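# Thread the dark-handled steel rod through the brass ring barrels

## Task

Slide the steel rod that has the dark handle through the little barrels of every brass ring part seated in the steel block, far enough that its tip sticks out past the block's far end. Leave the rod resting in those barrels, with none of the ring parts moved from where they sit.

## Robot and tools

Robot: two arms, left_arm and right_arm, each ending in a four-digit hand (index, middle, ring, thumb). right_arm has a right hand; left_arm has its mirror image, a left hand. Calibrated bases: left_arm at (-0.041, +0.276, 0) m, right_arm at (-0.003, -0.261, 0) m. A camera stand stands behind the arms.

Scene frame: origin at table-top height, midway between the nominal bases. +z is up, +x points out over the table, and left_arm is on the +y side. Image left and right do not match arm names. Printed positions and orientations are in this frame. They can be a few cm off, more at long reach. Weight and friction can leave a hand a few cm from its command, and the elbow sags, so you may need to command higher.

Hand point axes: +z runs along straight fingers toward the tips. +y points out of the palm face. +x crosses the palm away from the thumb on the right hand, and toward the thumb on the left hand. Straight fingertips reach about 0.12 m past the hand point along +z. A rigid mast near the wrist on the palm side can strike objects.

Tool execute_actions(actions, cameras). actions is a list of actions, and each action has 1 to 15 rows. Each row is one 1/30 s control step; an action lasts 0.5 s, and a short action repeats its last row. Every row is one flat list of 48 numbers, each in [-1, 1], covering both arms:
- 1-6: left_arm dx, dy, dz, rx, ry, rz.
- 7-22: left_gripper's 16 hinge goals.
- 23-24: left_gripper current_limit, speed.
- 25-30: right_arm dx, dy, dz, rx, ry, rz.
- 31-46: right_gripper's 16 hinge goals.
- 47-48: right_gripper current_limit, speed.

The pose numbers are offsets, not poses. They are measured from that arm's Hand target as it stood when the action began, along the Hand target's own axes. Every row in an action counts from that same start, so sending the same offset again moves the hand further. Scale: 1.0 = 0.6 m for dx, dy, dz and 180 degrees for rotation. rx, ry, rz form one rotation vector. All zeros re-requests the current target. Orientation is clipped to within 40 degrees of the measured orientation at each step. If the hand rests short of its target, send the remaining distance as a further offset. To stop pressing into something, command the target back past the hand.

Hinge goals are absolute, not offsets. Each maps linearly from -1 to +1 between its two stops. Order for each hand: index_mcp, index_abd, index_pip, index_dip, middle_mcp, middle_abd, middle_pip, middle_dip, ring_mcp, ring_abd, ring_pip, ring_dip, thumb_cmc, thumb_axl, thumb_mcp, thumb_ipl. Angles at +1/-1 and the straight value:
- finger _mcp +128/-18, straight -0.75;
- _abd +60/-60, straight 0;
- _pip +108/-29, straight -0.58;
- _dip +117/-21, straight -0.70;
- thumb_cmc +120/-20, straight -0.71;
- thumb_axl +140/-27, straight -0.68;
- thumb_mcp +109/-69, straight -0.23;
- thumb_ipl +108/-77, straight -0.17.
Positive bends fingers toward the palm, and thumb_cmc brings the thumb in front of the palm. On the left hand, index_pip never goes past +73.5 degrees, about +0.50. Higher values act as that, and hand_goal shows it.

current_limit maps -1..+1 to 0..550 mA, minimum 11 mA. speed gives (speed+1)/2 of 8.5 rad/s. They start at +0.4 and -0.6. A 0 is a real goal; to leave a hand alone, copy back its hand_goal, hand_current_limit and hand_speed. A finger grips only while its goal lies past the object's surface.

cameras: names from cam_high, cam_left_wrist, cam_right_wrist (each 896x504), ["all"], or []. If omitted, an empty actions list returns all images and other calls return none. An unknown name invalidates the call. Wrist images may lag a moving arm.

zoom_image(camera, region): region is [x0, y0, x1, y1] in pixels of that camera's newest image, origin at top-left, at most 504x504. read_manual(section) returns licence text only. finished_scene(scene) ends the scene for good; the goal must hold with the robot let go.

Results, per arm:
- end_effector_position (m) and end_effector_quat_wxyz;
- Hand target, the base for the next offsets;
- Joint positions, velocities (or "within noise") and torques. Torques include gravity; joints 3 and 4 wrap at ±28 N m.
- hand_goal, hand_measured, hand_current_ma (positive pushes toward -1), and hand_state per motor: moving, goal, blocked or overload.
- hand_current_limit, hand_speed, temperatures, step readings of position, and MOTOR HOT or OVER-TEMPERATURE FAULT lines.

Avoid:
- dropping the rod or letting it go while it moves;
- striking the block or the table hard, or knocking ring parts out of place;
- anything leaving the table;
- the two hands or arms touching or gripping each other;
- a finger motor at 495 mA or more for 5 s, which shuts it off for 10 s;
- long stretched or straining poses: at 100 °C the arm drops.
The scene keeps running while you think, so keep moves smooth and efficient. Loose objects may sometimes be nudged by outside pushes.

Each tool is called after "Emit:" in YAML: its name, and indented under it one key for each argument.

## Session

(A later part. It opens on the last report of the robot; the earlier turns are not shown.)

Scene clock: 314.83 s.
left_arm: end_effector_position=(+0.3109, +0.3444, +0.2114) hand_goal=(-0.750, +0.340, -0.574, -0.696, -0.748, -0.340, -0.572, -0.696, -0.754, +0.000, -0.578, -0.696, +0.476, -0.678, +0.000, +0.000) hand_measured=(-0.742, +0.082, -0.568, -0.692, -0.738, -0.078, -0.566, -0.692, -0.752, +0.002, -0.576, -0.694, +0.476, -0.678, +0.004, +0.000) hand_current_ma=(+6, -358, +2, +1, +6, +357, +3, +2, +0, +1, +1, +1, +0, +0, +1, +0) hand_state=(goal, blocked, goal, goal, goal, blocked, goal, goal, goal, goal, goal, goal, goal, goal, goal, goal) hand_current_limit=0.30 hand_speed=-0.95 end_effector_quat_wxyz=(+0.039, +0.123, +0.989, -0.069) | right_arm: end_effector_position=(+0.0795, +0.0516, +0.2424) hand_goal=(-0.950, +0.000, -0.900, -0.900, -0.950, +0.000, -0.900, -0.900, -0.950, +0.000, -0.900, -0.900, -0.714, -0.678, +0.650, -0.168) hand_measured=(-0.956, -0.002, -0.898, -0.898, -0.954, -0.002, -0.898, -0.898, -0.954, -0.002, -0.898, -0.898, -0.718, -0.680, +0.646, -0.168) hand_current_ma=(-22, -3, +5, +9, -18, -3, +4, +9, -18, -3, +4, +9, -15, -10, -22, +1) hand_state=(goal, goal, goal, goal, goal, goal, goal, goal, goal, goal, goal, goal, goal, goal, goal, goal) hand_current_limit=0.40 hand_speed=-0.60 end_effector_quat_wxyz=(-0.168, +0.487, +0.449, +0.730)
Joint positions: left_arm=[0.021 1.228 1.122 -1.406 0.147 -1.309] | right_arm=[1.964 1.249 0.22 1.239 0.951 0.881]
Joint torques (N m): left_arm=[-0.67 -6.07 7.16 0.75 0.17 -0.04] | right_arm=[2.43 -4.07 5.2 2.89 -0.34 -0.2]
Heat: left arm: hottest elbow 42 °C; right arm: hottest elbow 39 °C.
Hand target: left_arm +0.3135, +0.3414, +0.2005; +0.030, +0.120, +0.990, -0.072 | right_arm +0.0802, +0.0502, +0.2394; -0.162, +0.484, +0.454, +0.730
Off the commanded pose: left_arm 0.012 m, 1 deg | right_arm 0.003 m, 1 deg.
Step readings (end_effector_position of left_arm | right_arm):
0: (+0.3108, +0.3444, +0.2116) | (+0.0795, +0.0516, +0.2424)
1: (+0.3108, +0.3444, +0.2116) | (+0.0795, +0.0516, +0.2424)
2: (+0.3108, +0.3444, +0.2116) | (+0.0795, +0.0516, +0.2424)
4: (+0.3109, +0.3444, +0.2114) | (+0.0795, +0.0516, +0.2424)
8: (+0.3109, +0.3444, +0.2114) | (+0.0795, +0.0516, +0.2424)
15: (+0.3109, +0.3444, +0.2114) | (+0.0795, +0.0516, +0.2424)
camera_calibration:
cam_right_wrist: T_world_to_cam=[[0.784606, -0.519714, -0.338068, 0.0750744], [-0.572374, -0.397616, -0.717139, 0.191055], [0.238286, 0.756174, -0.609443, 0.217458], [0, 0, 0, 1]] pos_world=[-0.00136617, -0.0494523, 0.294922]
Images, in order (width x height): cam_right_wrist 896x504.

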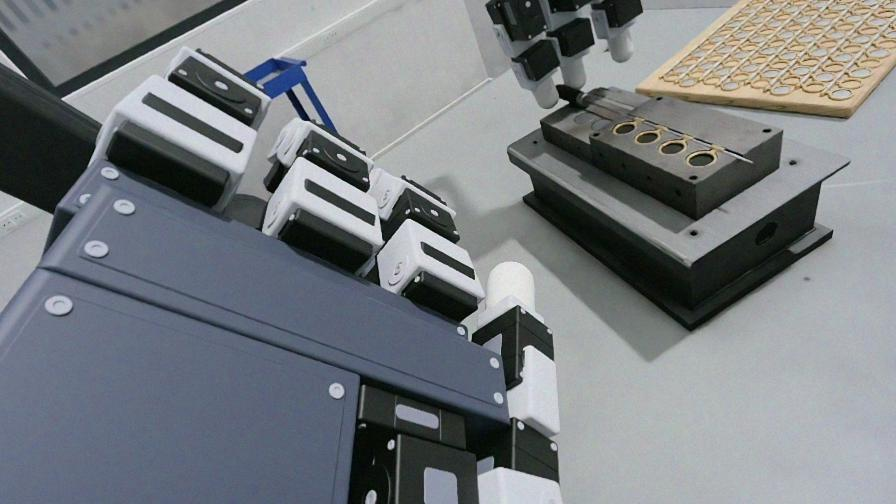

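Emit:
execute_actions:
  actions:
    - [[-0.00023,0.00045,0.00257,0.0004,0.0012,-0.0002,-0.75,0.34,-0.574,-0.696,-0.748,-0.34,-0.572,-0.696,-0.754,0,-0.578,-0.696,0.476,-0.678,0,0,0.3,-0.95,0,0,0,0,0,0,-0.95,0,-0.9,-0.9,-0.95,0,-0.9,-0.9,-0.95,0,-0.9,-0.9,-0.714,-0.678,0.65,-0.168,0.4,-0.6]]
  cameras: ["cam_right_wrist"]

Emit:
zoom_image:
  camera: "cam_right_wrist"
  region: [570, 86, 630, 122]

Scene clock: 316.07 s.
left_arm: end_effector_position=(+0.3124, +0.3445, +0.2089) hand_goal=(-0.750, +0.340, -0.574, -0.696, -0.748, -0.340, -0.572, -0.696, -0.754, +0.000, -0.578, -0.696, +0.476, -0.678, +0.000, +0.000) hand_measured=(-0.740, +0.082, -0.568, -0.692, -0.738, -0.078, -0.566, -0.692, -0.752, +0.002, -0.576, -0.694, +0.476, -0.678, +0.004, +0.000) hand_current_ma=(+7, -358, +2, +1, +6, +357, +3, +1, +0, +1, +1, +1, +0, +0, +1, +0) hand_state=(goal, blocked, goal, goal, goal, blocked, goal, goal, goal, goal, goal, goal, goal, goal, goal, goal) hand_current_limit=0.30 hand_speed=-0.95 end_effector_quat_wxyz=(+0.037, +0.122, +0.989, -0.069) | right_arm: end_effector_position=(+0.0795, +0.0516, +0.2424) hand_goal=(-0.950, +0.000, -0.900, -0.900, -0.950, +0.000, -0.900, -0.900, -0.950, +0.000, -0.900, -0.900, -0.714, -0.678, +0.650, -0.168) hand_measured=(-0.956, -0.002, -0.898, -0.898, -0.954, -0.002, -0.898, -0.898, -0.954, -0.002, -0.898, -0.898, -0.718, -0.680, +0.646, -0.168) hand_current_ma=(-22, -3, +5, +9, -18, -3, +4, +9, -18, -3, +4, +9, -15, -10, -22, +1) hand_state=(goal, goal, goal, goal, goal, goal, goal, goal, goal, goal, goal, goal, goal, goal, goal, goal) hand_current_limit=0.40 hand_speed=-0.60 end_effector_quat_wxyz=(-0.168, +0.487, +0.449, +0.730)
Joint positions: left_arm=[0.021 1.236 1.122 -1.403 0.147 -1.309] | right_arm=[1.964 1.249 0.22 1.239 0.951 0.881]
Joint torques (N m): left_arm=[-1.79 -6.71 7.23 0.62 0.2 -0.04] | right_arm=[2.61 -4.19 5.09 2.71 -0.32 -0.14]
Heat: left arm: hottest elbow 42 °C; right arm: hottest elbow 39 °C.
Hand target: left_arm +0.3138, +0.3413, +0.1990; +0.028, +0.120, +0.990, -0.072 | right_arm +0.0802, +0.0502, +0.2394; -0.162, +0.484, +0.454, +0.730
Off the commanded pose: left_arm 0.010 m, 1 deg | right_arm 0.003 m, 1 deg.
Step readings (end_effector_position of left_arm | right_arm):
0: (+0.3109, +0.3444, +0.2114) | (+0.0795, +0.0516, +0.2424)
1: (+0.3109, +0.3444, +0.2114) | (+0.0795, +0.0516, +0.2424)
2: (+0.3109, +0.3444, +0.2114) | (+0.0795, +0.0516, +0.2424)
4: (+0.3112, +0.3444, +0.2110) | (+0.0795, +0.0516, +0.2424)
8: (+0.3122, +0.3445, +0.2093) | (+0.0795, +0.0516, +0.2424)
15: (+0.3124, +0.3445, +0.2089) | (+0.0795, +0.0516, +0.2424)
camera_calibration:
cam_right_wrist: T_world_to_cam=[[0.784606, -0.519714, -0.338068, 0.0750744], [-0.572374, -0.397616, -0.717139, 0.191055], [0.238286, 0.756174, -0.609443, 0.217458], [0, 0, 0, 1]] pos_world=[-0.00136617, -0.0494523, 0.294922]
Images, in order (width x height): cam_right_wrist 896x504.

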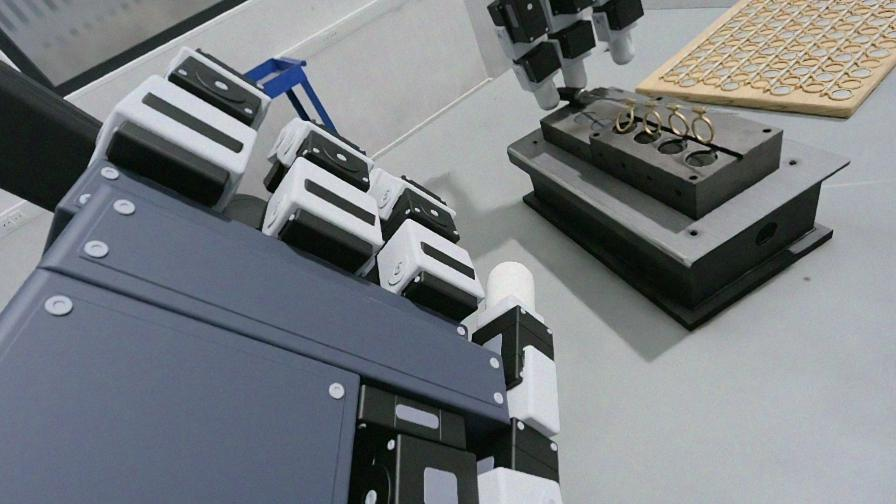

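Scaled by 8.400 from the camera's 896x504 image, which has a finer 1280x720 frame.

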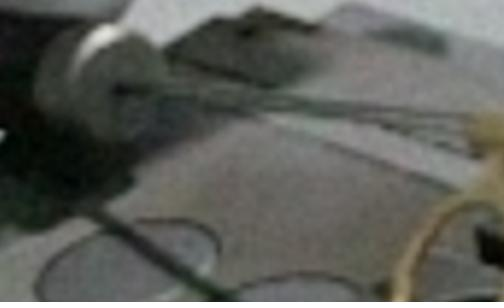

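Emit:
zoom_image:
  camera: "cam_right_wrist"
  region: [590, 80, 760, 180]

Emit:
execute_actions:
  actions: []
  cameras: ["cam_high","cam_left_wrist","cam_right_wrist"]

Emit:
zoom_image:
  camera: "cam_high"
  region: [512, 206, 582, 256]

Emit:
zoom_image:
  camera: "cam_right_wrist"
  region: [500, 60, 640, 150]

Scaled by 2.965 from the camera's 896x504 image, which has a finer 1280x720 frame.

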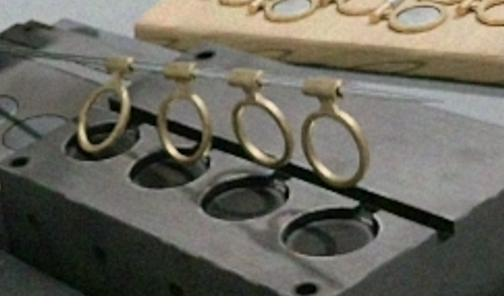

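Scene clock: 317.00 s.
left_arm: end_effector_position=(+0.3124, +0.3445, +0.2089) hand_goal=(-0.750, +0.340, -0.574, -0.696, -0.748, -0.340, -0.572, -0.696, -0.754, +0.000, -0.578, -0.696, +0.476, -0.678, +0.000, +0.000) hand_measured=(-0.740, +0.082, -0.568, -0.692, -0.738, -0.078, -0.566, -0.692, -0.752, +0.002, -0.576, -0.694, +0.476, -0.678, +0.004, +0.000) hand_current_ma=(+7, -358, +2, +1, +6, +357, +3, +1, +0, +1, +1, +1, +0, +0, +1, +0) hand_state=(goal, blocked, goal, goal, goal, blocked, goal, goal, goal, goal, goal, goal, goal, goal, goal, goal) hand_current_limit=0.30 hand_speed=-0.95 end_effector_quat_wxyz=(+0.037, +0.122, +0.989, -0.069) | right_arm: end_effector_position=(+0.0795, +0.0516, +0.2424) hand_goal=(-0.950, +0.000, -0.900, -0.900, -0.950, +0.000, -0.900, -0.900, -0.950, +0.000, -0.900, -0.900, -0.714, -0.678, +0.650, -0.168) hand_measured=(-0.956, -0.002, -0.898, -0.898, -0.954, -0.002, -0.898, -0.898, -0.954, -0.002, -0.898, -0.898, -0.718, -0.680, +0.646, -0.168) hand_current_ma=(-22, -3, +5, +9, -18, -3, +4, +9, -18, -3, +4, +9, -15, -10, -22, +1) hand_state=(goal, goal, goal, goal, goal, goal, goal, goal, goal, goal, goal, goal, goal, goal, goal, goal) hand_current_limit=0.40 hand_speed=-0.60 end_effector_quat_wxyz=(-0.168, +0.487, +0.449, +0.730)
Joint positions: left_arm=[0.021 1.236 1.122 -1.403 0.147 -1.309] | right_arm=[1.964 1.249 0.22 1.239 0.951 0.881]
Joint velocities: within noise
Joint torques (N m): left_arm=[-1.67 -6.59 7.09 0.73 0.21 -0.03] | right_arm=[2.08 -3.02 4.93 2.71 -0.33 -0.15]
Motor temperatures (°C): left_arm=[27 31 42 24 28 25] | right_arm=[29 24 39 26 24 27]
Heat: left arm: hottest elbow 42 °C; right arm: hottest elbow 39 °C.
Hand target: left_arm +0.3138, +0.3413, +0.1990; +0.028, +0.120, +0.990, -0.072 | right_arm +0.0802, +0.0502, +0.2394; -0.162, +0.484, +0.454, +0.730
Off the commanded pose: left_arm 0.010 m, 1 deg | right_arm 0.003 m, 1 deg.
camera_calibration:
cam_left_wrist: T_world_to_cam=[[0.613462, -0.78402, 0.0947512, 0.0327988], [-0.556129, -0.343697, 0.756699, 0.0823379], [-0.560701, -0.516899, -0.646861, 0.613325], [0, 0, 0, 1]] pos_world=[0.369562, 0.371041, 0.331323]
cam_right_wrist: T_world_to_cam=[[0.784606, -0.519714, -0.338068, 0.0750744], [-0.572374, -0.397616, -0.717139, 0.191055], [0.238286, 0.756174, -0.609443, 0.217458], [0, 0, 0, 1]] pos_world=[-0.00136617, -0.0494523, 0.294922]

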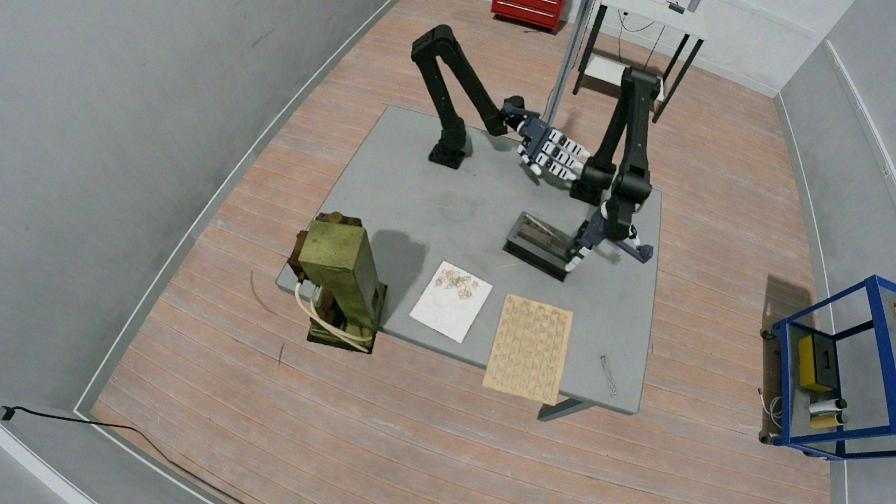

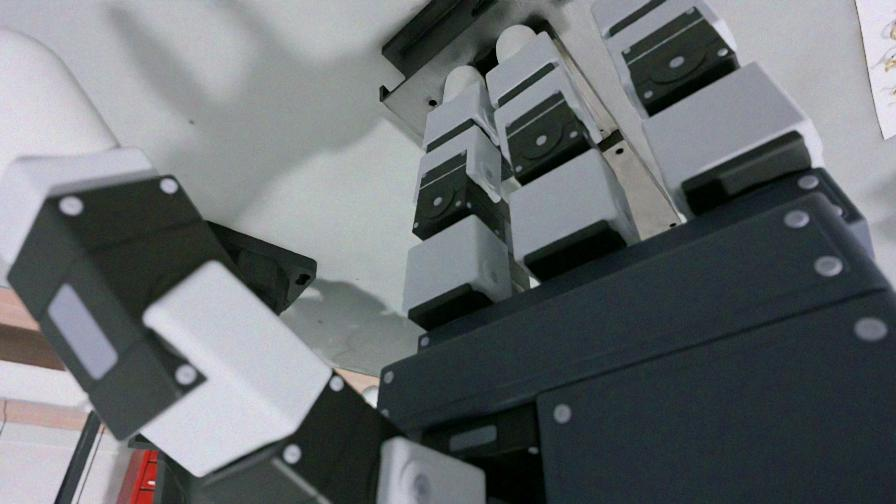

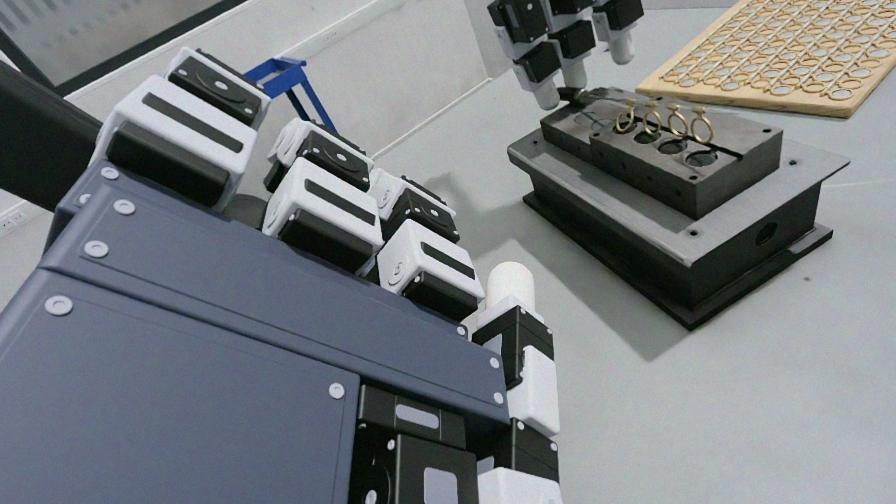

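Scaled by 7.200 from the camera's 896x504 image, which has a finer 1280x720 frame.

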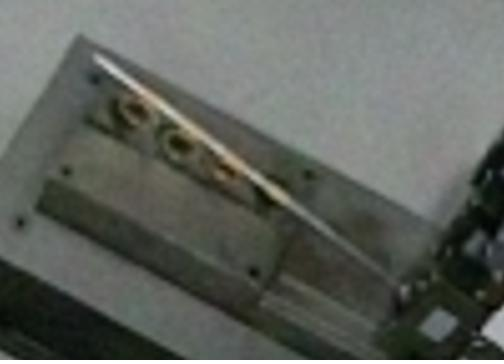

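Scaled by 3.600 from the camera's 896x504 image, which has a finer 1280x720 frame.

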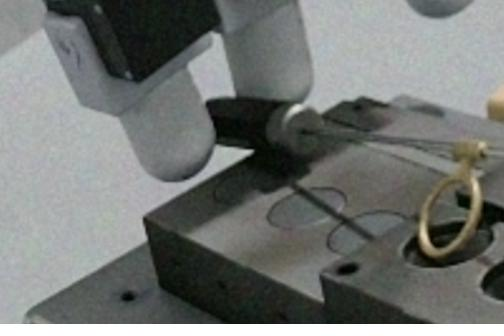

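Emit:
zoom_image:
  camera: "cam_right_wrist"
  region: [606, 90, 666, 140]

Emit:
zoom_image:
  camera: "cam_right_wrist"
  region: [656, 95, 726, 150]

Emit:
zoom_image:
  camera: "cam_high"
  region: [518, 208, 558, 238]

Scaled by 8.400 from the camera's 896x504 image, which has a finer 1280x720 frame.

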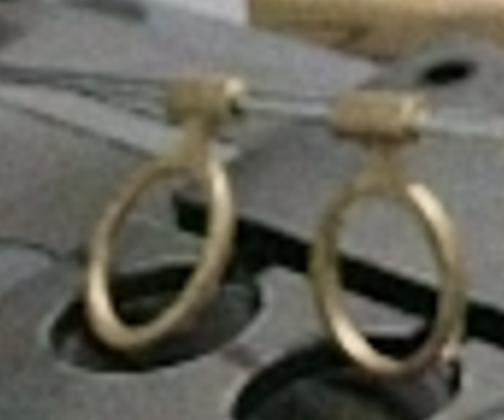

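Scaled by 7.200 from the camera's 896x504 image, which has a finer 1280x720 frame.

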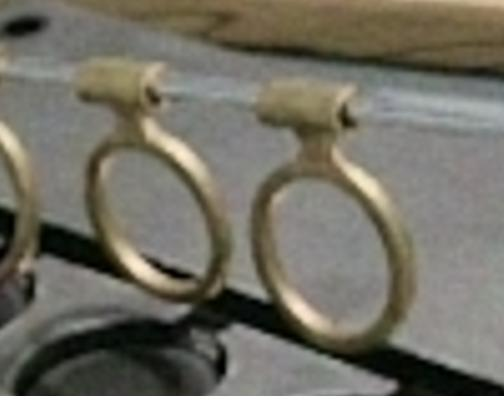

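Scaled by 12.600 from the camera's 896x504 image, which has a finer 1280x720 frame.

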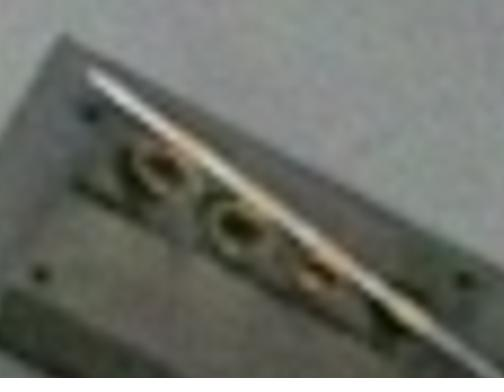

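Emit:
execute_actions:
  actions:
    - [[0.0017,-0.00255,-0.0141,-0.00179,-0.0067,0.00105,-0.75,0.34,-0.574,-0.696,-0.748,-0.34,-0.572,-0.696,-0.754,0,-0.578,-0.696,0.476,-0.678,0,0,0.3,-0.95,0,0,0,0,0,0,-0.95,0,-0.9,-0.9,-0.95,0,-0.9,-0.9,-0.95,0,-0.9,-0.9,-0.714,-0.678,0.65,-0.168,0.4,-0.6]]
  cameras: ["cam_right_wrist"]

Emit:
zoom_image:
  camera: "cam_right_wrist"
  region: [590, 80, 760, 180]

Scene clock: 331.30 s.
left_arm: end_effector_position=(+0.3124, +0.3445, +0.2089) hand_goal=(-0.750, +0.340, -0.574, -0.696, -0.748, -0.340, -0.572, -0.696, -0.754, +0.000, -0.578, -0.696, +0.476, -0.678, +0.000, +0.000) hand_measured=(-0.740, +0.082, -0.568, -0.692, -0.738, -0.078, -0.566, -0.692, -0.752, +0.002, -0.576, -0.694, +0.476, -0.678, +0.004, +0.000) hand_current_ma=(+7, -357, +2, +1, +6, +357, +3, +1, +0, +1, +1, +1, +0, +0, +1, +0) hand_state=(goal, blocked, goal, goal, goal, blocked, goal, goal, goal, goal, goal, goal, goal, goal, goal, goal) hand_current_limit=0.30 hand_speed=-0.95 end_effector_quat_wxyz=(+0.037, +0.122, +0.989, -0.069) | right_arm: end_effector_position=(+0.0795, +0.0516, +0.2424) hand_goal=(-0.950, +0.000, -0.900, -0.900, -0.950, +0.000, -0.900, -0.900, -0.950, +0.000, -0.900, -0.900, -0.714, -0.678, +0.650, -0.168) hand_measured=(-0.956, -0.002, -0.898, -0.898, -0.954, -0.002, -0.898, -0.898, -0.954, -0.002, -0.898, -0.898, -0.718, -0.680, +0.646, -0.168) hand_current_ma=(-22, -3, +5, +9, -18, -3, +4, +9, -18, -3, +4, +9, -15, -10, -22, +1) hand_state=(goal, goal, goal, goal, goal, goal, goal, goal, goal, goal, goal, goal, goal, goal, goal, goal) hand_current_limit=0.40 hand_speed=-0.60 end_effector_quat_wxyz=(-0.168, +0.487, +0.449, +0.730)
Joint positions: left_arm=[0.021 1.236 1.122 -1.403 0.147 -1.309] | right_arm=[1.964 1.249 0.22 1.239 0.951 0.881]
Joint torques (N m): left_arm=[-0.67 -8.76 7.24 0.57 0.15 -0.05] | right_arm=[2.32 -4.48 5.04 2.82 -0.33 -0.23]
Heat: left arm: hottest elbow 41 °C; right arm: hottest elbow 39 °C.
Hand target: left_arm +0.3121, +0.3414, +0.2075; +0.039, +0.121, +0.989, -0.071 | right_arm +0.0802, +0.0502, +0.2394; -0.162, +0.484, +0.454, +0.730
Off the commanded pose: left_arm 0.003 m, 0 deg | right_arm 0.003 m, 1 deg.
Step readings (end_effector_position of left_arm | right_arm):
0: (+0.3124, +0.3445, +0.2089) | (+0.0795, +0.0516, +0.2424)
1: (+0.3124, +0.3445, +0.2089) | (+0.0795, +0.0516, +0.2424)
2: (+0.3124, +0.3445, +0.2089) | (+0.0795, +0.0516, +0.2424)
4: (+0.3124, +0.3445, +0.2089) | (+0.0795, +0.0516, +0.2424)
8: (+0.3124, +0.3445, +0.2089) | (+0.0795, +0.0516, +0.2424)
15: (+0.3124, +0.3445, +0.2089) | (+0.0795, +0.0516, +0.2424)
camera_calibration:
cam_right_wrist: T_world_to_cam=[[0.784606, -0.519714, -0.338068, 0.0750744], [-0.572374, -0.397616, -0.717139, 0.191055], [0.238286, 0.756174, -0.609443, 0.217458], [0, 0, 0, 1]] pos_world=[-0.00136617, -0.0494523, 0.294922]
Images, in order (width x height): cam_right_wrist 896x504.

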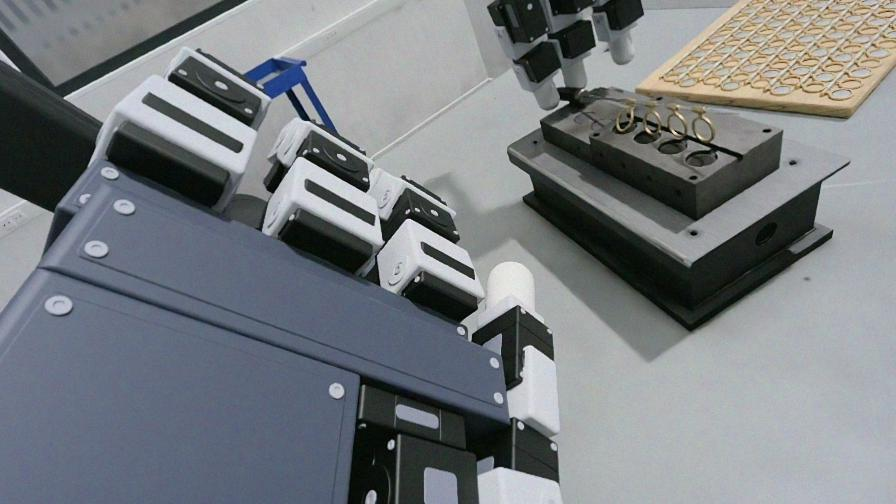

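Scaled by 2.965 from the camera's 896x504 image, which has a finer 1280x720 frame.

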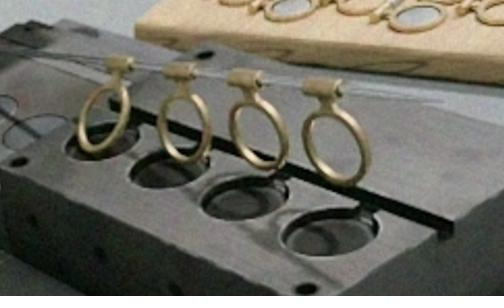

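Emit:
execute_actions:
  actions:
    - [[0.0001,-0.00015,-0.00083,-0.0001,-0.0004,0.00006,-0.75,0.34,-0.574,-0.696,-0.748,-0.34,-0.572,-0.696,-0.754,0,-0.578,-0.696,0.476,-0.678,0,0,0.3,-0.95,0,0,0,0,0,0,-0.95,0,-0.9,-0.9,-0.95,0,-0.9,-0.9,-0.95,0,-0.9,-0.9,-0.714,-0.678,0.65,-0.168,0.4,-0.6]]
    - [[0.0001,-0.00015,-0.00083,-0.0001,-0.0004,0.00006,-0.75,0.34,-0.574,-0.696,-0.748,-0.34,-0.572,-0.696,-0.754,0,-0.578,-0.696,0.476,-0.678,0,0,0.3,-0.95,0,0,0,0,0,0,-0.95,0,-0.9,-0.9,-0.95,0,-0.9,-0.9,-0.95,0,-0.9,-0.9,-0.714,-0.678,0.65,-0.168,0.4,-0.6]]
  cameras: ["cam_right_wrist"]

Emit:
zoom_image:
  camera: "cam_right_wrist"
  region: [590, 80, 760, 180]

Scene clock: 333.00 s.
left_arm: end_effector_position=(+0.3123, +0.3445, +0.2092) hand_goal=(-0.750, +0.340, -0.574, -0.696, -0.748, -0.340, -0.572, -0.696, -0.754, +0.000, -0.578, -0.696, +0.476, -0.678, +0.000, +0.000) hand_measured=(-0.740, +0.082, -0.568, -0.692, -0.738, -0.078, -0.566, -0.692, -0.752, +0.002, -0.576, -0.694, +0.476, -0.678, +0.004, +0.000) hand_current_ma=(+7, -358, +2, +1, +6, +357, +3, +1, +0, +1, +1, +1, +0, +0, +1, +0) hand_state=(goal, blocked, goal, goal, goal, blocked, goal, goal, goal, goal, goal, goal, goal, goal, goal, goal) hand_current_limit=0.30 hand_speed=-0.95 end_effector_quat_wxyz=(+0.037, +0.123, +0.989, -0.069) | right_arm: end_effector_position=(+0.0795, +0.0516, +0.2424) hand_goal=(-0.950, +0.000, -0.900, -0.900, -0.950, +0.000, -0.900, -0.900, -0.950, +0.000, -0.900, -0.900, -0.714, -0.678, +0.650, -0.168) hand_measured=(-0.956, -0.002, -0.898, -0.898, -0.954, -0.002, -0.898, -0.898, -0.954, -0.002, -0.898, -0.898, -0.718, -0.680, +0.646, -0.168) hand_current_ma=(-22, -3, +5, +9, -18, -3, +4, +9, -18, -3, +4, +9, -15, -10, -22, +1) hand_state=(goal, goal, goal, goal, goal, goal, goal, goal, goal, goal, goal, goal, goal, goal, goal, goal) hand_current_limit=0.40 hand_speed=-0.60 end_effector_quat_wxyz=(-0.168, +0.487, +0.449, +0.730)
Joint positions: left_arm=[0.021 1.235 1.122 -1.403 0.147 -1.309] | right_arm=[1.964 1.249 0.22 1.239 0.951 0.881]
Joint torques (N m): left_arm=[-1.79 -9.05 7.38 0.57 0.17 -0.01] | right_arm=[1.85 -4.37 5.14 3.06 -0.34 -0.16]
Heat: left arm: hottest elbow 41 °C; right arm: hottest elbow 39 °C.
Hand target: left_arm +0.3119, +0.3414, +0.2085; +0.040, +0.121, +0.989, -0.070 | right_arm +0.0802, +0.0502, +0.2394; -0.162, +0.484, +0.454, +0.730
Off the commanded pose: left_arm 0.003 m, 0 deg | right_arm 0.003 m, 1 deg.
Step readings (end_effector_position of left_arm | right_arm):
0: (+0.3124, +0.3445, +0.2089) | (+0.0795, +0.0516, +0.2424)
1: (+0.3124, +0.3445, +0.2089) | (+0.0795, +0.0516, +0.2424)
2: (+0.3124, +0.3445, +0.2089) | (+0.0795, +0.0516, +0.2424)
4: (+0.3124, +0.3445, +0.2089) | (+0.0795, +0.0516, +0.2424)
8: (+0.3124, +0.3445, +0.2089) | (+0.0795, +0.0516, +0.2424)
15: (+0.3124, +0.3445, +0.2089) | (+0.0795, +0.0516, +0.2424)
16: (+0.3124, +0.3445, +0.2089) | (+0.0795, +0.0516, +0.2424)
17: (+0.3124, +0.3445, +0.2089) | (+0.0795, +0.0516, +0.2424)
19: (+0.3123, +0.3445, +0.2090) | (+0.0795, +0.0516, +0.2424)
23: (+0.3123, +0.3445, +0.2092) | (+0.0795, +0.0516, +0.2424)
30: (+0.3123, +0.3445, +0.2092) | (+0.0795, +0.0516, +0.2424)
camera_calibration:
cam_right_wrist: T_world_to_cam=[[0.784606, -0.519714, -0.338068, 0.0750744], [-0.572374, -0.397616, -0.717139, 0.191055], [0.238286, 0.756174, -0.609443, 0.217458], [0, 0, 0, 1]] pos_world=[-0.00136617, -0.0494523, 0.294922]
Images, in order (width x height): cam_right_wrist 896x504.

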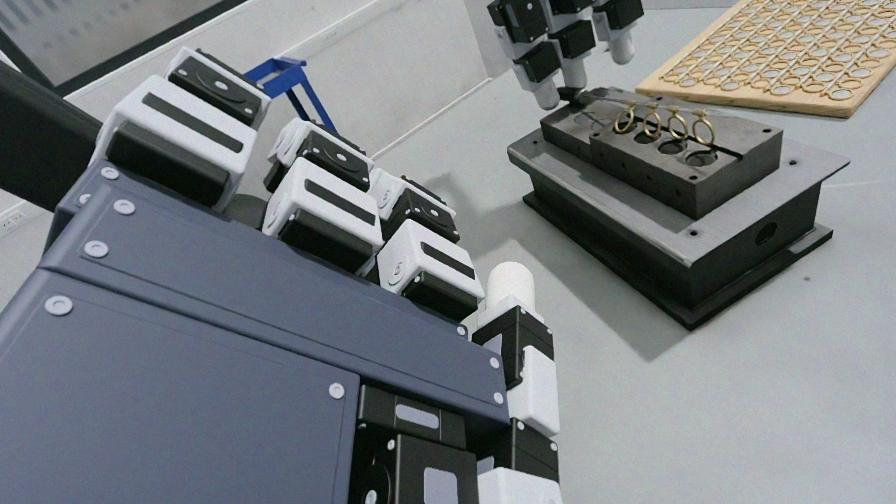

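Scaled by 2.965 from the camera's 896x504 image, which has a finer 1280x720 frame.

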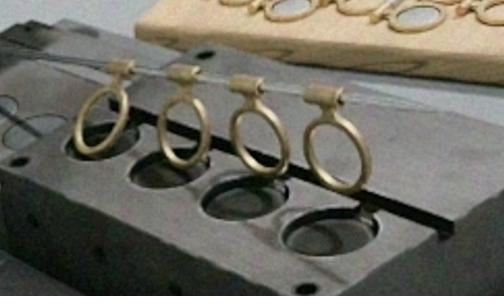

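Emit:
execute_actions:
  actions:
    - [[0.0001,-0.00015,-0.00083,-0.0001,-0.0004,0.00006,-0.75,0.34,-0.574,-0.696,-0.748,-0.34,-0.572,-0.696,-0.754,0,-0.578,-0.696,0.476,-0.678,0,0,0.3,-0.95,0,0,0,0,0,0,-0.95,0,-0.9,-0.9,-0.95,0,-0.9,-0.9,-0.95,0,-0.9,-0.9,-0.714,-0.678,0.65,-0.168,0.4,-0.6]]
  cameras: ["cam_right_wrist"]

Emit:
zoom_image:
  camera: "cam_right_wrist"
  region: [590, 80, 760, 180]

Scene clock: 335.27 s.
left_arm: end_effector_position=(+0.3123, +0.3445, +0.2092) hand_goal=(-0.750, +0.340, -0.574, -0.696, -0.748, -0.340, -0.572, -0.696, -0.754, +0.000, -0.578, -0.696, +0.476, -0.678, +0.000, +0.000) hand_measured=(-0.740, +0.082, -0.568, -0.692, -0.738, -0.078, -0.566, -0.692, -0.752, +0.002, -0.576, -0.694, +0.476, -0.678, +0.004, +0.000) hand_current_ma=(+7, -357, +2, +1, +6, +357, +3, +1, +0, +1, +1, +1, +0, +0, +1, +0) hand_state=(goal, blocked, goal, goal, goal, blocked, goal, goal, goal, goal, goal, goal, goal, goal, goal, goal) hand_current_limit=0.30 hand_speed=-0.95 end_effector_quat_wxyz=(+0.037, +0.123, +0.989, -0.069) | right_arm: end_effector_position=(+0.0795, +0.0516, +0.2424) hand_goal=(-0.950, +0.000, -0.900, -0.900, -0.950, +0.000, -0.900, -0.900, -0.950, +0.000, -0.900, -0.900, -0.714, -0.678, +0.650, -0.168) hand_measured=(-0.956, -0.002, -0.898, -0.898, -0.954, -0.002, -0.898, -0.898, -0.954, -0.002, -0.898, -0.898, -0.718, -0.680, +0.646, -0.168) hand_current_ma=(-22, -3, +5, +9, -18, -3, +4, +9, -18, -3, +4, +9, -15, -10, -22, +1) hand_state=(goal, goal, goal, goal, goal, goal, goal, goal, goal, goal, goal, goal, goal, goal, goal, goal) hand_current_limit=0.40 hand_speed=-0.60 end_effector_quat_wxyz=(-0.168, +0.487, +0.449, +0.730)
Joint positions: left_arm=[0.021 1.235 1.122 -1.403 0.147 -1.309] | right_arm=[1.964 1.249 0.22 1.239 0.951 0.881]
Joint torques (N m): left_arm=[-1.44 -8.88 7.35 0.62 0.14 -0.07] | right_arm=[1.79 -4.19 5.03 2.91 -0.32 -0.19]
Heat: left arm: hottest elbow 41 °C; right arm: hottest elbow 39 °C.
Hand target: left_arm +0.3118, +0.3414, +0.2089; +0.041, +0.121, +0.989, -0.070 | right_arm +0.0802, +0.0502, +0.2394; -0.162, +0.484, +0.454, +0.730
Off the commanded pose: left_arm 0.003 m, 0 deg | right_arm 0.003 m, 1 deg.
Step readings (end_effector_position of left_arm | right_arm):
0: (+0.3123, +0.3445, +0.2092) | (+0.0795, +0.0516, +0.2424)
1: (+0.3123, +0.3445, +0.2092) | (+0.0795, +0.0516, +0.2424)
2: (+0.3123, +0.3445, +0.2092) | (+0.0795, +0.0516, +0.2424)
4: (+0.3123, +0.3445, +0.2092) | (+0.0795, +0.0516, +0.2424)
8: (+0.3123, +0.3445, +0.2092) | (+0.0795, +0.0516, +0.2424)
15: (+0.3123, +0.3445, +0.2092) | (+0.0795, +0.0516, +0.2424)
camera_calibration:
cam_right_wrist: T_world_to_cam=[[0.784606, -0.519714, -0.338068, 0.0750744], [-0.572374, -0.397616, -0.717139, 0.191055], [0.238286, 0.756174, -0.609443, 0.217458], [0, 0, 0, 1]] pos_world=[-0.00136617, -0.0494523, 0.294922]
Images, in order (width x height): cam_right_wrist 896x504.

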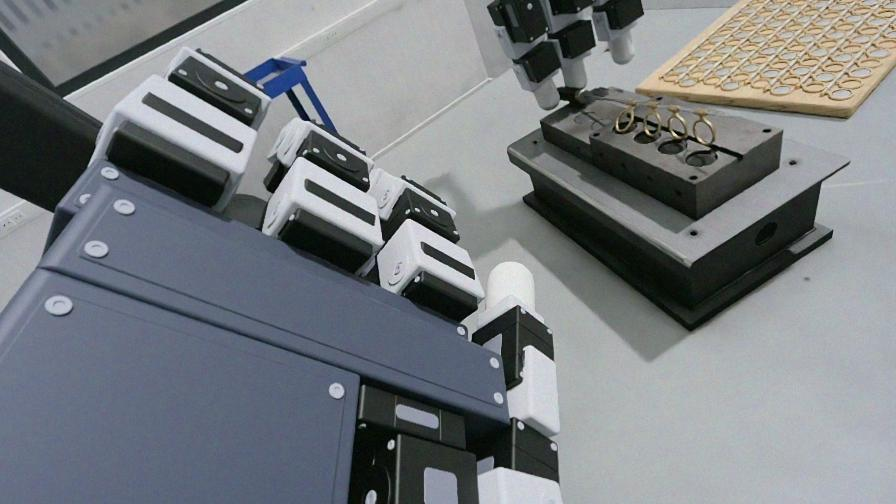

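Scaled by 2.965 from the camera's 896x504 image, which has a finer 1280x720 frame.

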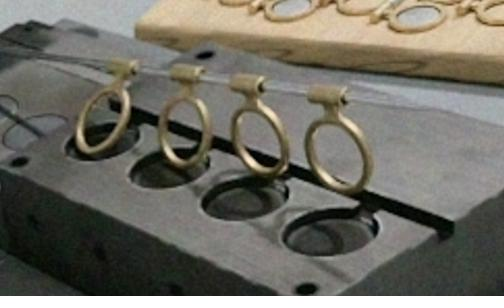

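Emit:
execute_actions:
  actions:
    - [[0.0001,-0.00015,-0.00083,-0.0001,-0.0004,0.00006,-0.75,0.34,-0.574,-0.696,-0.748,-0.34,-0.572,-0.696,-0.754,0,-0.578,-0.696,0.476,-0.678,0,0,0.3,-0.95,0,0,0,0,0,0,-0.95,0,-0.9,-0.9,-0.95,0,-0.9,-0.9,-0.95,0,-0.9,-0.9,-0.714,-0.678,0.65,-0.168,0.4,-0.6]]
  cameras: ["cam_right_wrist"]

Emit:
zoom_image:
  camera: "cam_right_wrist"
  region: [590, 80, 760, 180]

Scene clock: 336.40 s.
left_arm: end_effector_position=(+0.3123, +0.3445, +0.2093) hand_goal=(-0.750, +0.340, -0.574, -0.696, -0.748, -0.340, -0.572, -0.696, -0.754, +0.000, -0.578, -0.696, +0.476, -0.678, +0.000, +0.000) hand_measured=(-0.740, +0.082, -0.568, -0.692, -0.738, -0.078, -0.566, -0.692, -0.752, +0.002, -0.576, -0.694, +0.476, -0.678, +0.004, +0.000) hand_current_ma=(+7, -358, +2, +1, +6, +357, +3, +1, +0, +1, +1, +1, +0, +0, +1, +0) hand_state=(goal, blocked, goal, goal, goal, blocked, goal, goal, goal, goal, goal, goal, goal, goal, goal, goal) hand_current_limit=0.30 hand_speed=-0.95 end_effector_quat_wxyz=(+0.038, +0.123, +0.989, -0.069) | right_arm: end_effector_position=(+0.0795, +0.0516, +0.2424) hand_goal=(-0.950, +0.000, -0.900, -0.900, -0.950, +0.000, -0.900, -0.900, -0.950, +0.000, -0.900, -0.900, -0.714, -0.678, +0.650, -0.168) hand_measured=(-0.956, -0.002, -0.898, -0.898, -0.954, -0.002, -0.898, -0.898, -0.954, -0.002, -0.898, -0.898, -0.718, -0.680, +0.646, -0.168) hand_current_ma=(-22, -3, +5, +9, -18, -3, +4, +9, -18, -3, +4, +9, -15, -10, -22, +1) hand_state=(goal, goal, goal, goal, goal, goal, goal, goal, goal, goal, goal, goal, goal, goal, goal, goal) hand_current_limit=0.40 hand_speed=-0.60 end_effector_quat_wxyz=(-0.168, +0.487, +0.449, +0.730)
Joint positions: left_arm=[0.021 1.235 1.122 -1.403 0.147 -1.309] | right_arm=[1.964 1.249 0.22 1.239 0.951 0.881]
Joint torques (N m): left_arm=[-1.79 -8.94 7.3 0.53 0.19 -0.02] | right_arm=[2.78 -3.9 5.24 2.92 -0.35 -0.25]
Heat: left arm: hottest elbow 41 °C; right arm: hottest elbow 39 °C.
Hand target: left_arm +0.3117, +0.3414, +0.2094; +0.041, +0.121, +0.989, -0.070 | right_arm +0.0802, +0.0502, +0.2394; -0.162, +0.484, +0.454, +0.730
Off the commanded pose: left_arm 0.003 m, 0 deg | right_arm 0.003 m, 1 deg.
Step readings (end_effector_position of left_arm | right_arm):
0: (+0.3123, +0.3445, +0.2092) | (+0.0795, +0.0516, +0.2424)
1: (+0.3123, +0.3445, +0.2092) | (+0.0795, +0.0516, +0.2424)
2: (+0.3123, +0.3445, +0.2092) | (+0.0795, +0.0516, +0.2424)
4: (+0.3123, +0.3445, +0.2093) | (+0.0795, +0.0516, +0.2424)
8: (+0.3123, +0.3445, +0.2093) | (+0.0795, +0.0516, +0.2424)
15: (+0.3123, +0.3445, +0.2093) | (+0.0795, +0.0516, +0.2424)
camera_calibration:
cam_right_wrist: T_world_to_cam=[[0.784606, -0.519714, -0.338068, 0.0750744], [-0.572374, -0.397616, -0.717139, 0.191055], [0.238286, 0.756174, -0.609443, 0.217458], [0, 0, 0, 1]] pos_world=[-0.00136617, -0.0494523, 0.294922]
Images, in order (width x height): cam_right_wrist 896x504.

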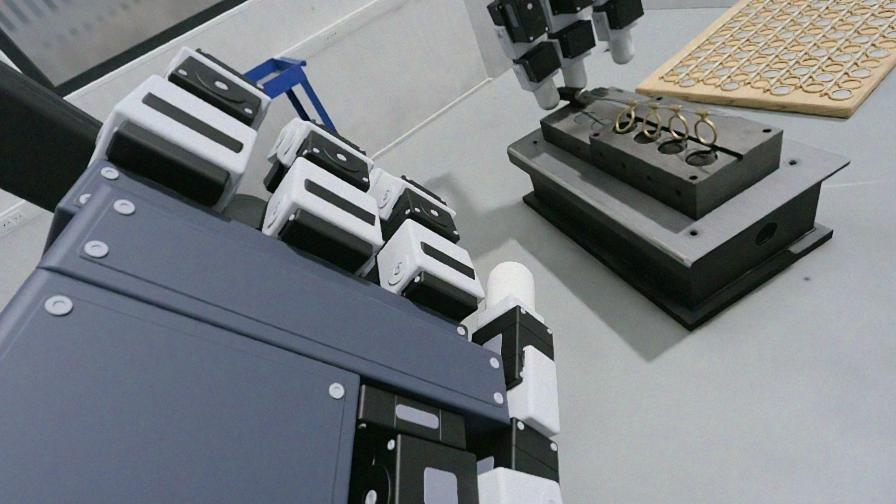

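Scaled by 2.965 from the camera's 896x504 image, which has a finer 1280x720 frame.

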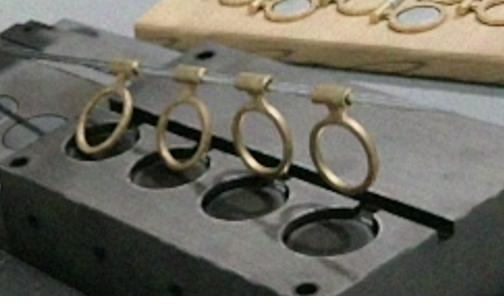

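Emit:
execute_actions:
  actions:
    - [[-0.0069,0.0019,0,0,0,0.0155,-0.75,0.34,-0.574,-0.696,-0.748,-0.34,-0.572,-0.696,-0.754,0,-0.578,-0.696,0.476,-0.678,0,0,0.3,-0.95,0,0,0,0,0,0,-0.95,0,-0.9,-0.9,-0.95,0,-0.9,-0.9,-0.95,0,-0.9,-0.9,-0.714,-0.678,0.65,-0.168,0.4,-0.6]]
  cameras: ["cam_right_wrist"]

Emit:
zoom_image:
  camera: "cam_right_wrist"
  region: [590, 80, 760, 180]

Scene clock: 339.93 s.
left_arm: end_effector_position=(+0.3147, +0.3445, +0.2094) hand_goal=(-0.750, +0.340, -0.574, -0.696, -0.748, -0.340, -0.572, -0.696, -0.754, +0.000, -0.578, -0.696, +0.476, -0.678, +0.000, +0.000) hand_measured=(-0.742, +0.082, -0.570, -0.694, -0.740, -0.078, -0.568, -0.692, -0.752, +0.002, -0.576, -0.694, +0.476, -0.678, +0.004, +0.000) hand_current_ma=(+5, -358, +1, +1, +5, +357, +2, +1, +0, +1, +1, +1, +0, +0, +1, +0) hand_state=(goal, blocked, goal, goal, goal, blocked, goal, goal, goal, goal, goal, goal, goal, goal, goal, goal) hand_current_limit=0.30 hand_speed=-0.95 end_effector_quat_wxyz=(+0.039, +0.136, +0.988, -0.068) | right_arm: end_effector_position=(+0.0795, +0.0516, +0.2424) hand_goal=(-0.950, +0.000, -0.900, -0.900, -0.950, +0.000, -0.900, -0.900, -0.950, +0.000, -0.900, -0.900, -0.714, -0.678, +0.650, -0.168) hand_measured=(-0.956, -0.002, -0.898, -0.898, -0.954, -0.002, -0.898, -0.898, -0.954, -0.002, -0.898, -0.898, -0.718, -0.680, +0.646, -0.168) hand_current_ma=(-22, -3, +5, +9, -18, -3, +4, +9, -18, -3, +4, +9, -15, -10, -22, +1) hand_state=(goal, goal, goal, goal, goal, goal, goal, goal, goal, goal, goal, goal, goal, goal, goal, goal) hand_current_limit=0.40 hand_speed=-0.60 end_effector_quat_wxyz=(-0.168, +0.487, +0.449, +0.730)
Joint positions: left_arm=[0.021 1.235 1.122 -1.403 0.147 -1.281] | right_arm=[1.964 1.249 0.22 1.239 0.951 0.881]
Joint torques (N m): left_arm=[-1.49 -8.82 7.27 0.54 0.22 0.24] | right_arm=[2.08 -3.78 5.05 2.96 -0.33 -0.2]
Heat: left arm: hottest elbow 41 °C; right arm: hottest elbow 39 °C.
Hand target: left_arm +0.3160, +0.3415, +0.2097; +0.043, +0.145, +0.986, -0.069 | right_arm +0.0802, +0.0502, +0.2394; -0.162, +0.484, +0.454, +0.730
Off the commanded pose: left_arm 0.003 m, 1 deg | right_arm 0.003 m, 1 deg.
Step readings (end_effector_position of left_arm | right_arm):
0: (+0.3123, +0.3445, +0.2093) | (+0.0795, +0.0516, +0.2424)
1: (+0.3123, +0.3445, +0.2093) | (+0.0795, +0.0516, +0.2424)
2: (+0.3123, +0.3445, +0.2093) | (+0.0795, +0.0516, +0.2424)
4: (+0.3127, +0.3445, +0.2093) | (+0.0795, +0.0516, +0.2424)
8: (+0.3136, +0.3445, +0.2094) | (+0.0795, +0.0516, +0.2424)
15: (+0.3145, +0.3445, +0.2094) | (+0.0795, +0.0516, +0.2424)
camera_calibration:
cam_right_wrist: T_world_to_cam=[[0.784606, -0.519714, -0.338068, 0.0750744], [-0.572374, -0.397616, -0.717139, 0.191055], [0.238286, 0.756174, -0.609443, 0.217458], [0, 0, 0, 1]] pos_world=[-0.00136617, -0.0494523, 0.294922]
Images, in order (width x height): cam_right_wrist 896x504.

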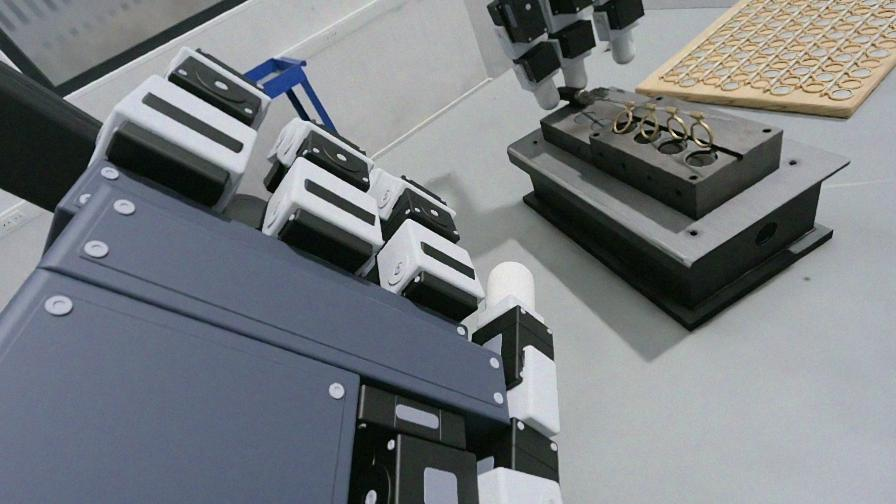

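Scaled by 2.965 from the camera's 896x504 image, which has a finer 1280x720 frame.

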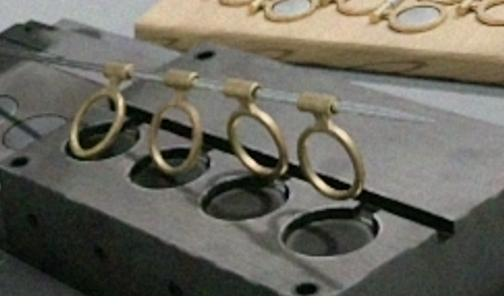

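Emit:
execute_actions:
  actions:
    - [[-0.0013,0.0028,0.0153,0.0023,0.0072,-0.00114,-0.75,0.34,-0.574,-0.696,-0.748,-0.34,-0.572,-0.696,-0.754,0,-0.578,-0.696,0.476,-0.678,0,0,0.3,-0.95,0,0,0,0,0,0,-0.95,0,-0.9,-0.9,-0.95,0,-0.9,-0.9,-0.95,0,-0.9,-0.9,-0.714,-0.678,0.65,-0.168,0.4,-0.6]]
    - [[-0.0001,0.00021,0.00116,0.000175,0.00055,-0.00009,-0.75,0.34,-0.574,-0.696,-0.748,-0.34,-0.572,-0.696,-0.754,0,-0.578,-0.696,0.476,-0.678,0,0,0.3,-0.95,0,0,0,0,0,0,-0.95,0,-0.9,-0.9,-0.95,0,-0.9,-0.9,-0.95,0,-0.9,-0.9,-0.714,-0.678,0.65,-0.168,0.4,-0.6]]
  cameras: ["cam_right_wrist"]

Emit:
zoom_image:
  camera: "cam_right_wrist"
  region: [590, 80, 760, 180]

Scene clock: 342.37 s.
left_arm: end_effector_position=(+0.3148, +0.3445, +0.2094) hand_goal=(-0.750, +0.340, -0.574, -0.696, -0.748, -0.340, -0.572, -0.696, -0.754, +0.000, -0.578, -0.696, +0.476, -0.678, +0.000, +0.000) hand_measured=(-0.742, +0.082, -0.570, -0.694, -0.740, -0.078, -0.568, -0.692, -0.752, +0.002, -0.576, -0.694, +0.476, -0.678, +0.004, +0.000) hand_current_ma=(+5, -357, +1, +1, +5, +357, +2, +1, +0, +1, +1, +1, +0, +0, +1, +0) hand_state=(goal, blocked, goal, goal, goal, blocked, goal, goal, goal, goal, goal, goal, goal, goal, goal, goal) hand_current_limit=0.30 hand_speed=-0.95 end_effector_quat_wxyz=(+0.039, +0.137, +0.988, -0.068) | right_arm: end_effector_position=(+0.0795, +0.0516, +0.2424) hand_goal=(-0.950, +0.000, -0.900, -0.900, -0.950, +0.000, -0.900, -0.900, -0.950, +0.000, -0.900, -0.900, -0.714, -0.678, +0.650, -0.168) hand_measured=(-0.956, -0.002, -0.898, -0.898, -0.954, -0.002, -0.898, -0.898, -0.954, -0.002, -0.898, -0.898, -0.718, -0.680, +0.646, -0.168) hand_current_ma=(-22, -3, +5, +9, -18, -3, +4, +9, -18, -3, +4, +9, -15, -10, -22, +1) hand_state=(goal, goal, goal, goal, goal, goal, goal, goal, goal, goal, goal, goal, goal, goal, goal, goal) hand_current_limit=0.40 hand_speed=-0.60 end_effector_quat_wxyz=(-0.168, +0.487, +0.449, +0.730)
Joint positions: left_arm=[0.021 1.235 1.122 -1.403 0.147 -1.28] | right_arm=[1.964 1.249 0.22 1.239 0.951 0.881]
Joint torques (N m): left_arm=[-1.44 -6.77 7.28 0.65 0.17 0.21] | right_arm=[2.84 -3.9 5.11 3.04 -0.31 -0.16]
Heat: left arm: hottest elbow 41 °C; right arm: hottest elbow 39 °C.
Hand target: left_arm +0.3179, +0.3415, +0.1999; +0.030, +0.144, +0.986, -0.071 | right_arm +0.0802, +0.0502, +0.2394; -0.162, +0.484, +0.454, +0.730
Off the commanded pose: left_arm 0.011 m, 1 deg | right_arm 0.003 m, 1 deg.
Step readings (end_effector_position of left_arm | right_arm):
0: (+0.3148, +0.3445, +0.2094) | (+0.0795, +0.0516, +0.2424)
1: (+0.3148, +0.3445, +0.2094) | (+0.0795, +0.0516, +0.2424)
2: (+0.3148, +0.3445, +0.2094) | (+0.0795, +0.0516, +0.2424)
4: (+0.3148, +0.3445, +0.2094) | (+0.0795, +0.0516, +0.2424)
8: (+0.3148, +0.3445, +0.2094) | (+0.0795, +0.0516, +0.2424)
15: (+0.3148, +0.3445, +0.2094) | (+0.0795, +0.0516, +0.2424)
16: (+0.3148, +0.3445, +0.2094) | (+0.0795, +0.0516, +0.2424)
17: (+0.3148, +0.3445, +0.2094) | (+0.0795, +0.0516, +0.2424)
19: (+0.3148, +0.3445, +0.2094) | (+0.0795, +0.0516, +0.2424)
23: (+0.3148, +0.3445, +0.2094) | (+0.0795, +0.0516, +0.2424)
30: (+0.3148, +0.3445, +0.2094) | (+0.0795, +0.0516, +0.2424)
camera_calibration:
cam_right_wrist: T_world_to_cam=[[0.784606, -0.519714, -0.338068, 0.0750744], [-0.572374, -0.397616, -0.717139, 0.191055], [0.238286, 0.756174, -0.609443, 0.217458], [0, 0, 0, 1]] pos_world=[-0.00136617, -0.0494523, 0.294922]
Images, in order (width x height): cam_right_wrist 896x504.

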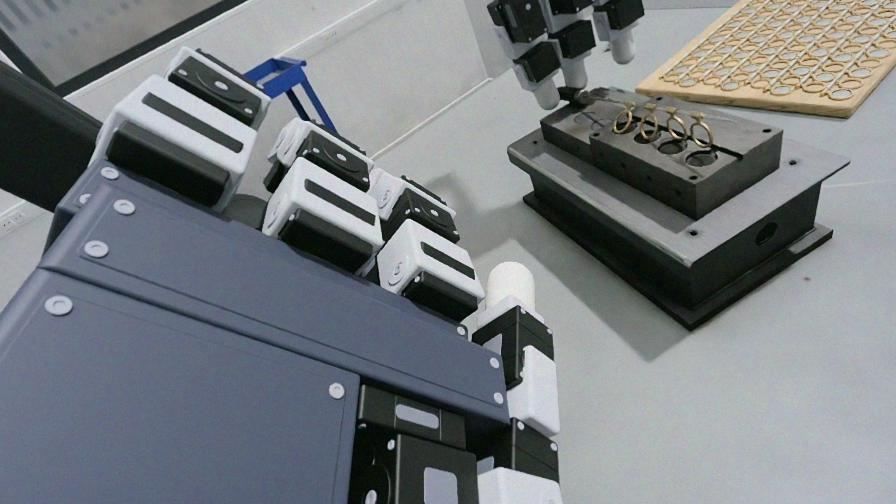

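Scaled by 2.965 from the camera's 896x504 image, which has a finer 1280x720 frame.

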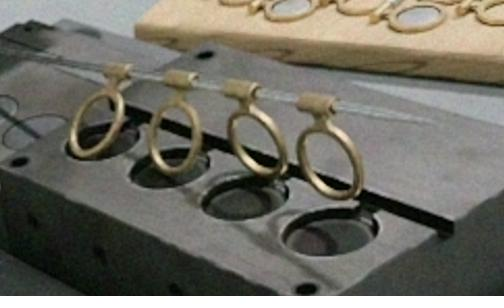

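Emit:
execute_actions:
  actions:
    - [[0.00065,-0.0001,0.00073,0.000115,0.00036,-0.00006,-0.75,0.34,-0.574,-0.696,-0.748,-0.34,-0.572,-0.696,-0.754,0,-0.578,-0.696,0.476,-0.678,0,0,0.3,-0.95,0,0,0,0,0,0,-0.95,0,-0.9,-0.9,-0.95,0,-0.9,-0.9,-0.95,0,-0.9,-0.9,-0.714,-0.678,0.65,-0.168,0.4,-0.6]]
  cameras: ["cam_right_wrist"]

Emit:
zoom_image:
  camera: "cam_right_wrist"
  region: [590, 80, 760, 180]

Scene clock: 345.33 s.
left_arm: end_effector_position=(+0.3148, +0.3445, +0.2094) hand_goal=(-0.750, +0.340, -0.574, -0.696, -0.748, -0.340, -0.572, -0.696, -0.754, +0.000, -0.578, -0.696, +0.476, -0.678, +0.000, +0.000) hand_measured=(-0.742, +0.082, -0.570, -0.694, -0.740, -0.078, -0.568, -0.692, -0.752, +0.002, -0.576, -0.694, +0.476, -0.678, +0.004, +0.000) hand_current_ma=(+5, -357, +1, +1, +5, +357, +2, +1, +0, +1, +1, +1, +0, +0, +1, +0) hand_state=(goal, blocked, goal, goal, goal, blocked, goal, goal, goal, goal, goal, goal, goal, goal, goal, goal) hand_current_limit=0.30 hand_speed=-0.95 end_effector_quat_wxyz=(+0.039, +0.137, +0.988, -0.068) | right_arm: end_effector_position=(+0.0795, +0.0516, +0.2424) hand_goal=(-0.950, +0.000, -0.900, -0.900, -0.950, +0.000, -0.900, -0.900, -0.950, +0.000, -0.900, -0.900, -0.714, -0.678, +0.650, -0.168) hand_measured=(-0.956, -0.002, -0.898, -0.898, -0.954, -0.002, -0.898, -0.898, -0.954, -0.002, -0.898, -0.898, -0.718, -0.680, +0.646, -0.168) hand_current_ma=(-22, -3, +5, +9, -18, -3, +4, +9, -18, -3, +4, +9, -15, -10, -22, +1) hand_state=(goal, goal, goal, goal, goal, goal, goal, goal, goal, goal, goal, goal, goal, goal, goal, goal) hand_current_limit=0.40 hand_speed=-0.60 end_effector_quat_wxyz=(-0.168, +0.487, +0.449, +0.730)
Joint positions: left_arm=[0.021 1.235 1.122 -1.403 0.147 -1.28] | right_arm=[1.964 1.249 0.22 1.239 0.951 0.881]
Joint torques (N m): left_arm=[-1.9 -6.48 6.9 0.69 0.19 0.19] | right_arm=[2.73 -4.13 5.05 2.69 -0.34 -0.17]
Heat: left arm: hottest elbow 41 °C; right arm: hottest elbow 39 °C.
Hand target: left_arm +0.3175, +0.3415, +0.1994; +0.030, +0.144, +0.987, -0.071 | right_arm +0.0802, +0.0502, +0.2394; -0.162, +0.484, +0.454, +0.730
Off the commanded pose: left_arm 0.011 m, 1 deg | right_arm 0.003 m, 1 deg.
Step readings (end_effector_position of left_arm | right_arm):
0: (+0.3148, +0.3445, +0.2094) | (+0.0795, +0.0516, +0.2424)
1: (+0.3148, +0.3445, +0.2094) | (+0.0795, +0.0516, +0.2424)
2: (+0.3148, +0.3445, +0.2094) | (+0.0795, +0.0516, +0.2424)
4: (+0.3148, +0.3445, +0.2094) | (+0.0795, +0.0516, +0.2424)
8: (+0.3148, +0.3445, +0.2094) | (+0.0795, +0.0516, +0.2424)
15: (+0.3148, +0.3445, +0.2094) | (+0.0795, +0.0516, +0.2424)
camera_calibration:
cam_right_wrist: T_world_to_cam=[[0.784606, -0.519714, -0.338068, 0.0750744], [-0.572374, -0.397616, -0.717139, 0.191055], [0.238286, 0.756174, -0.609443, 0.217458], [0, 0, 0, 1]] pos_world=[-0.00136617, -0.0494523, 0.294922]
Images, in order (width x height): cam_right_wrist 896x504.

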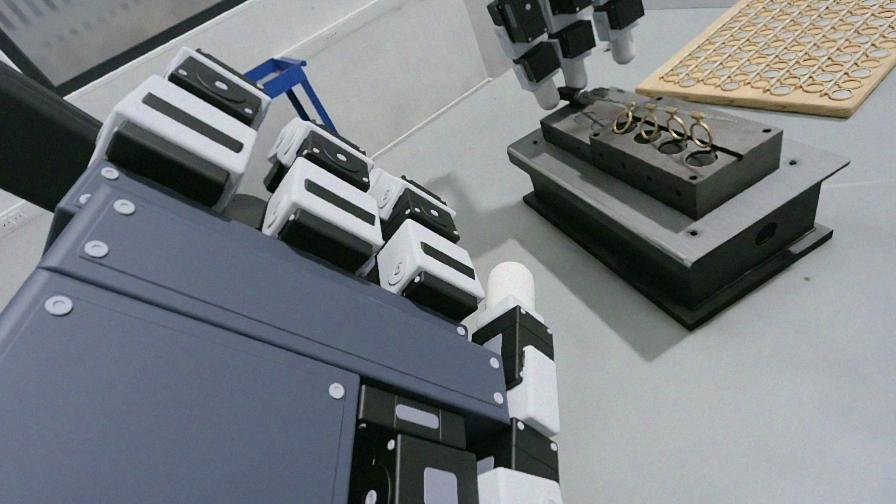

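Scaled by 2.965 from the camera's 896x504 image, which has a finer 1280x720 frame.

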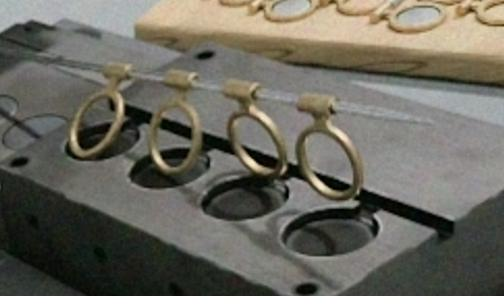

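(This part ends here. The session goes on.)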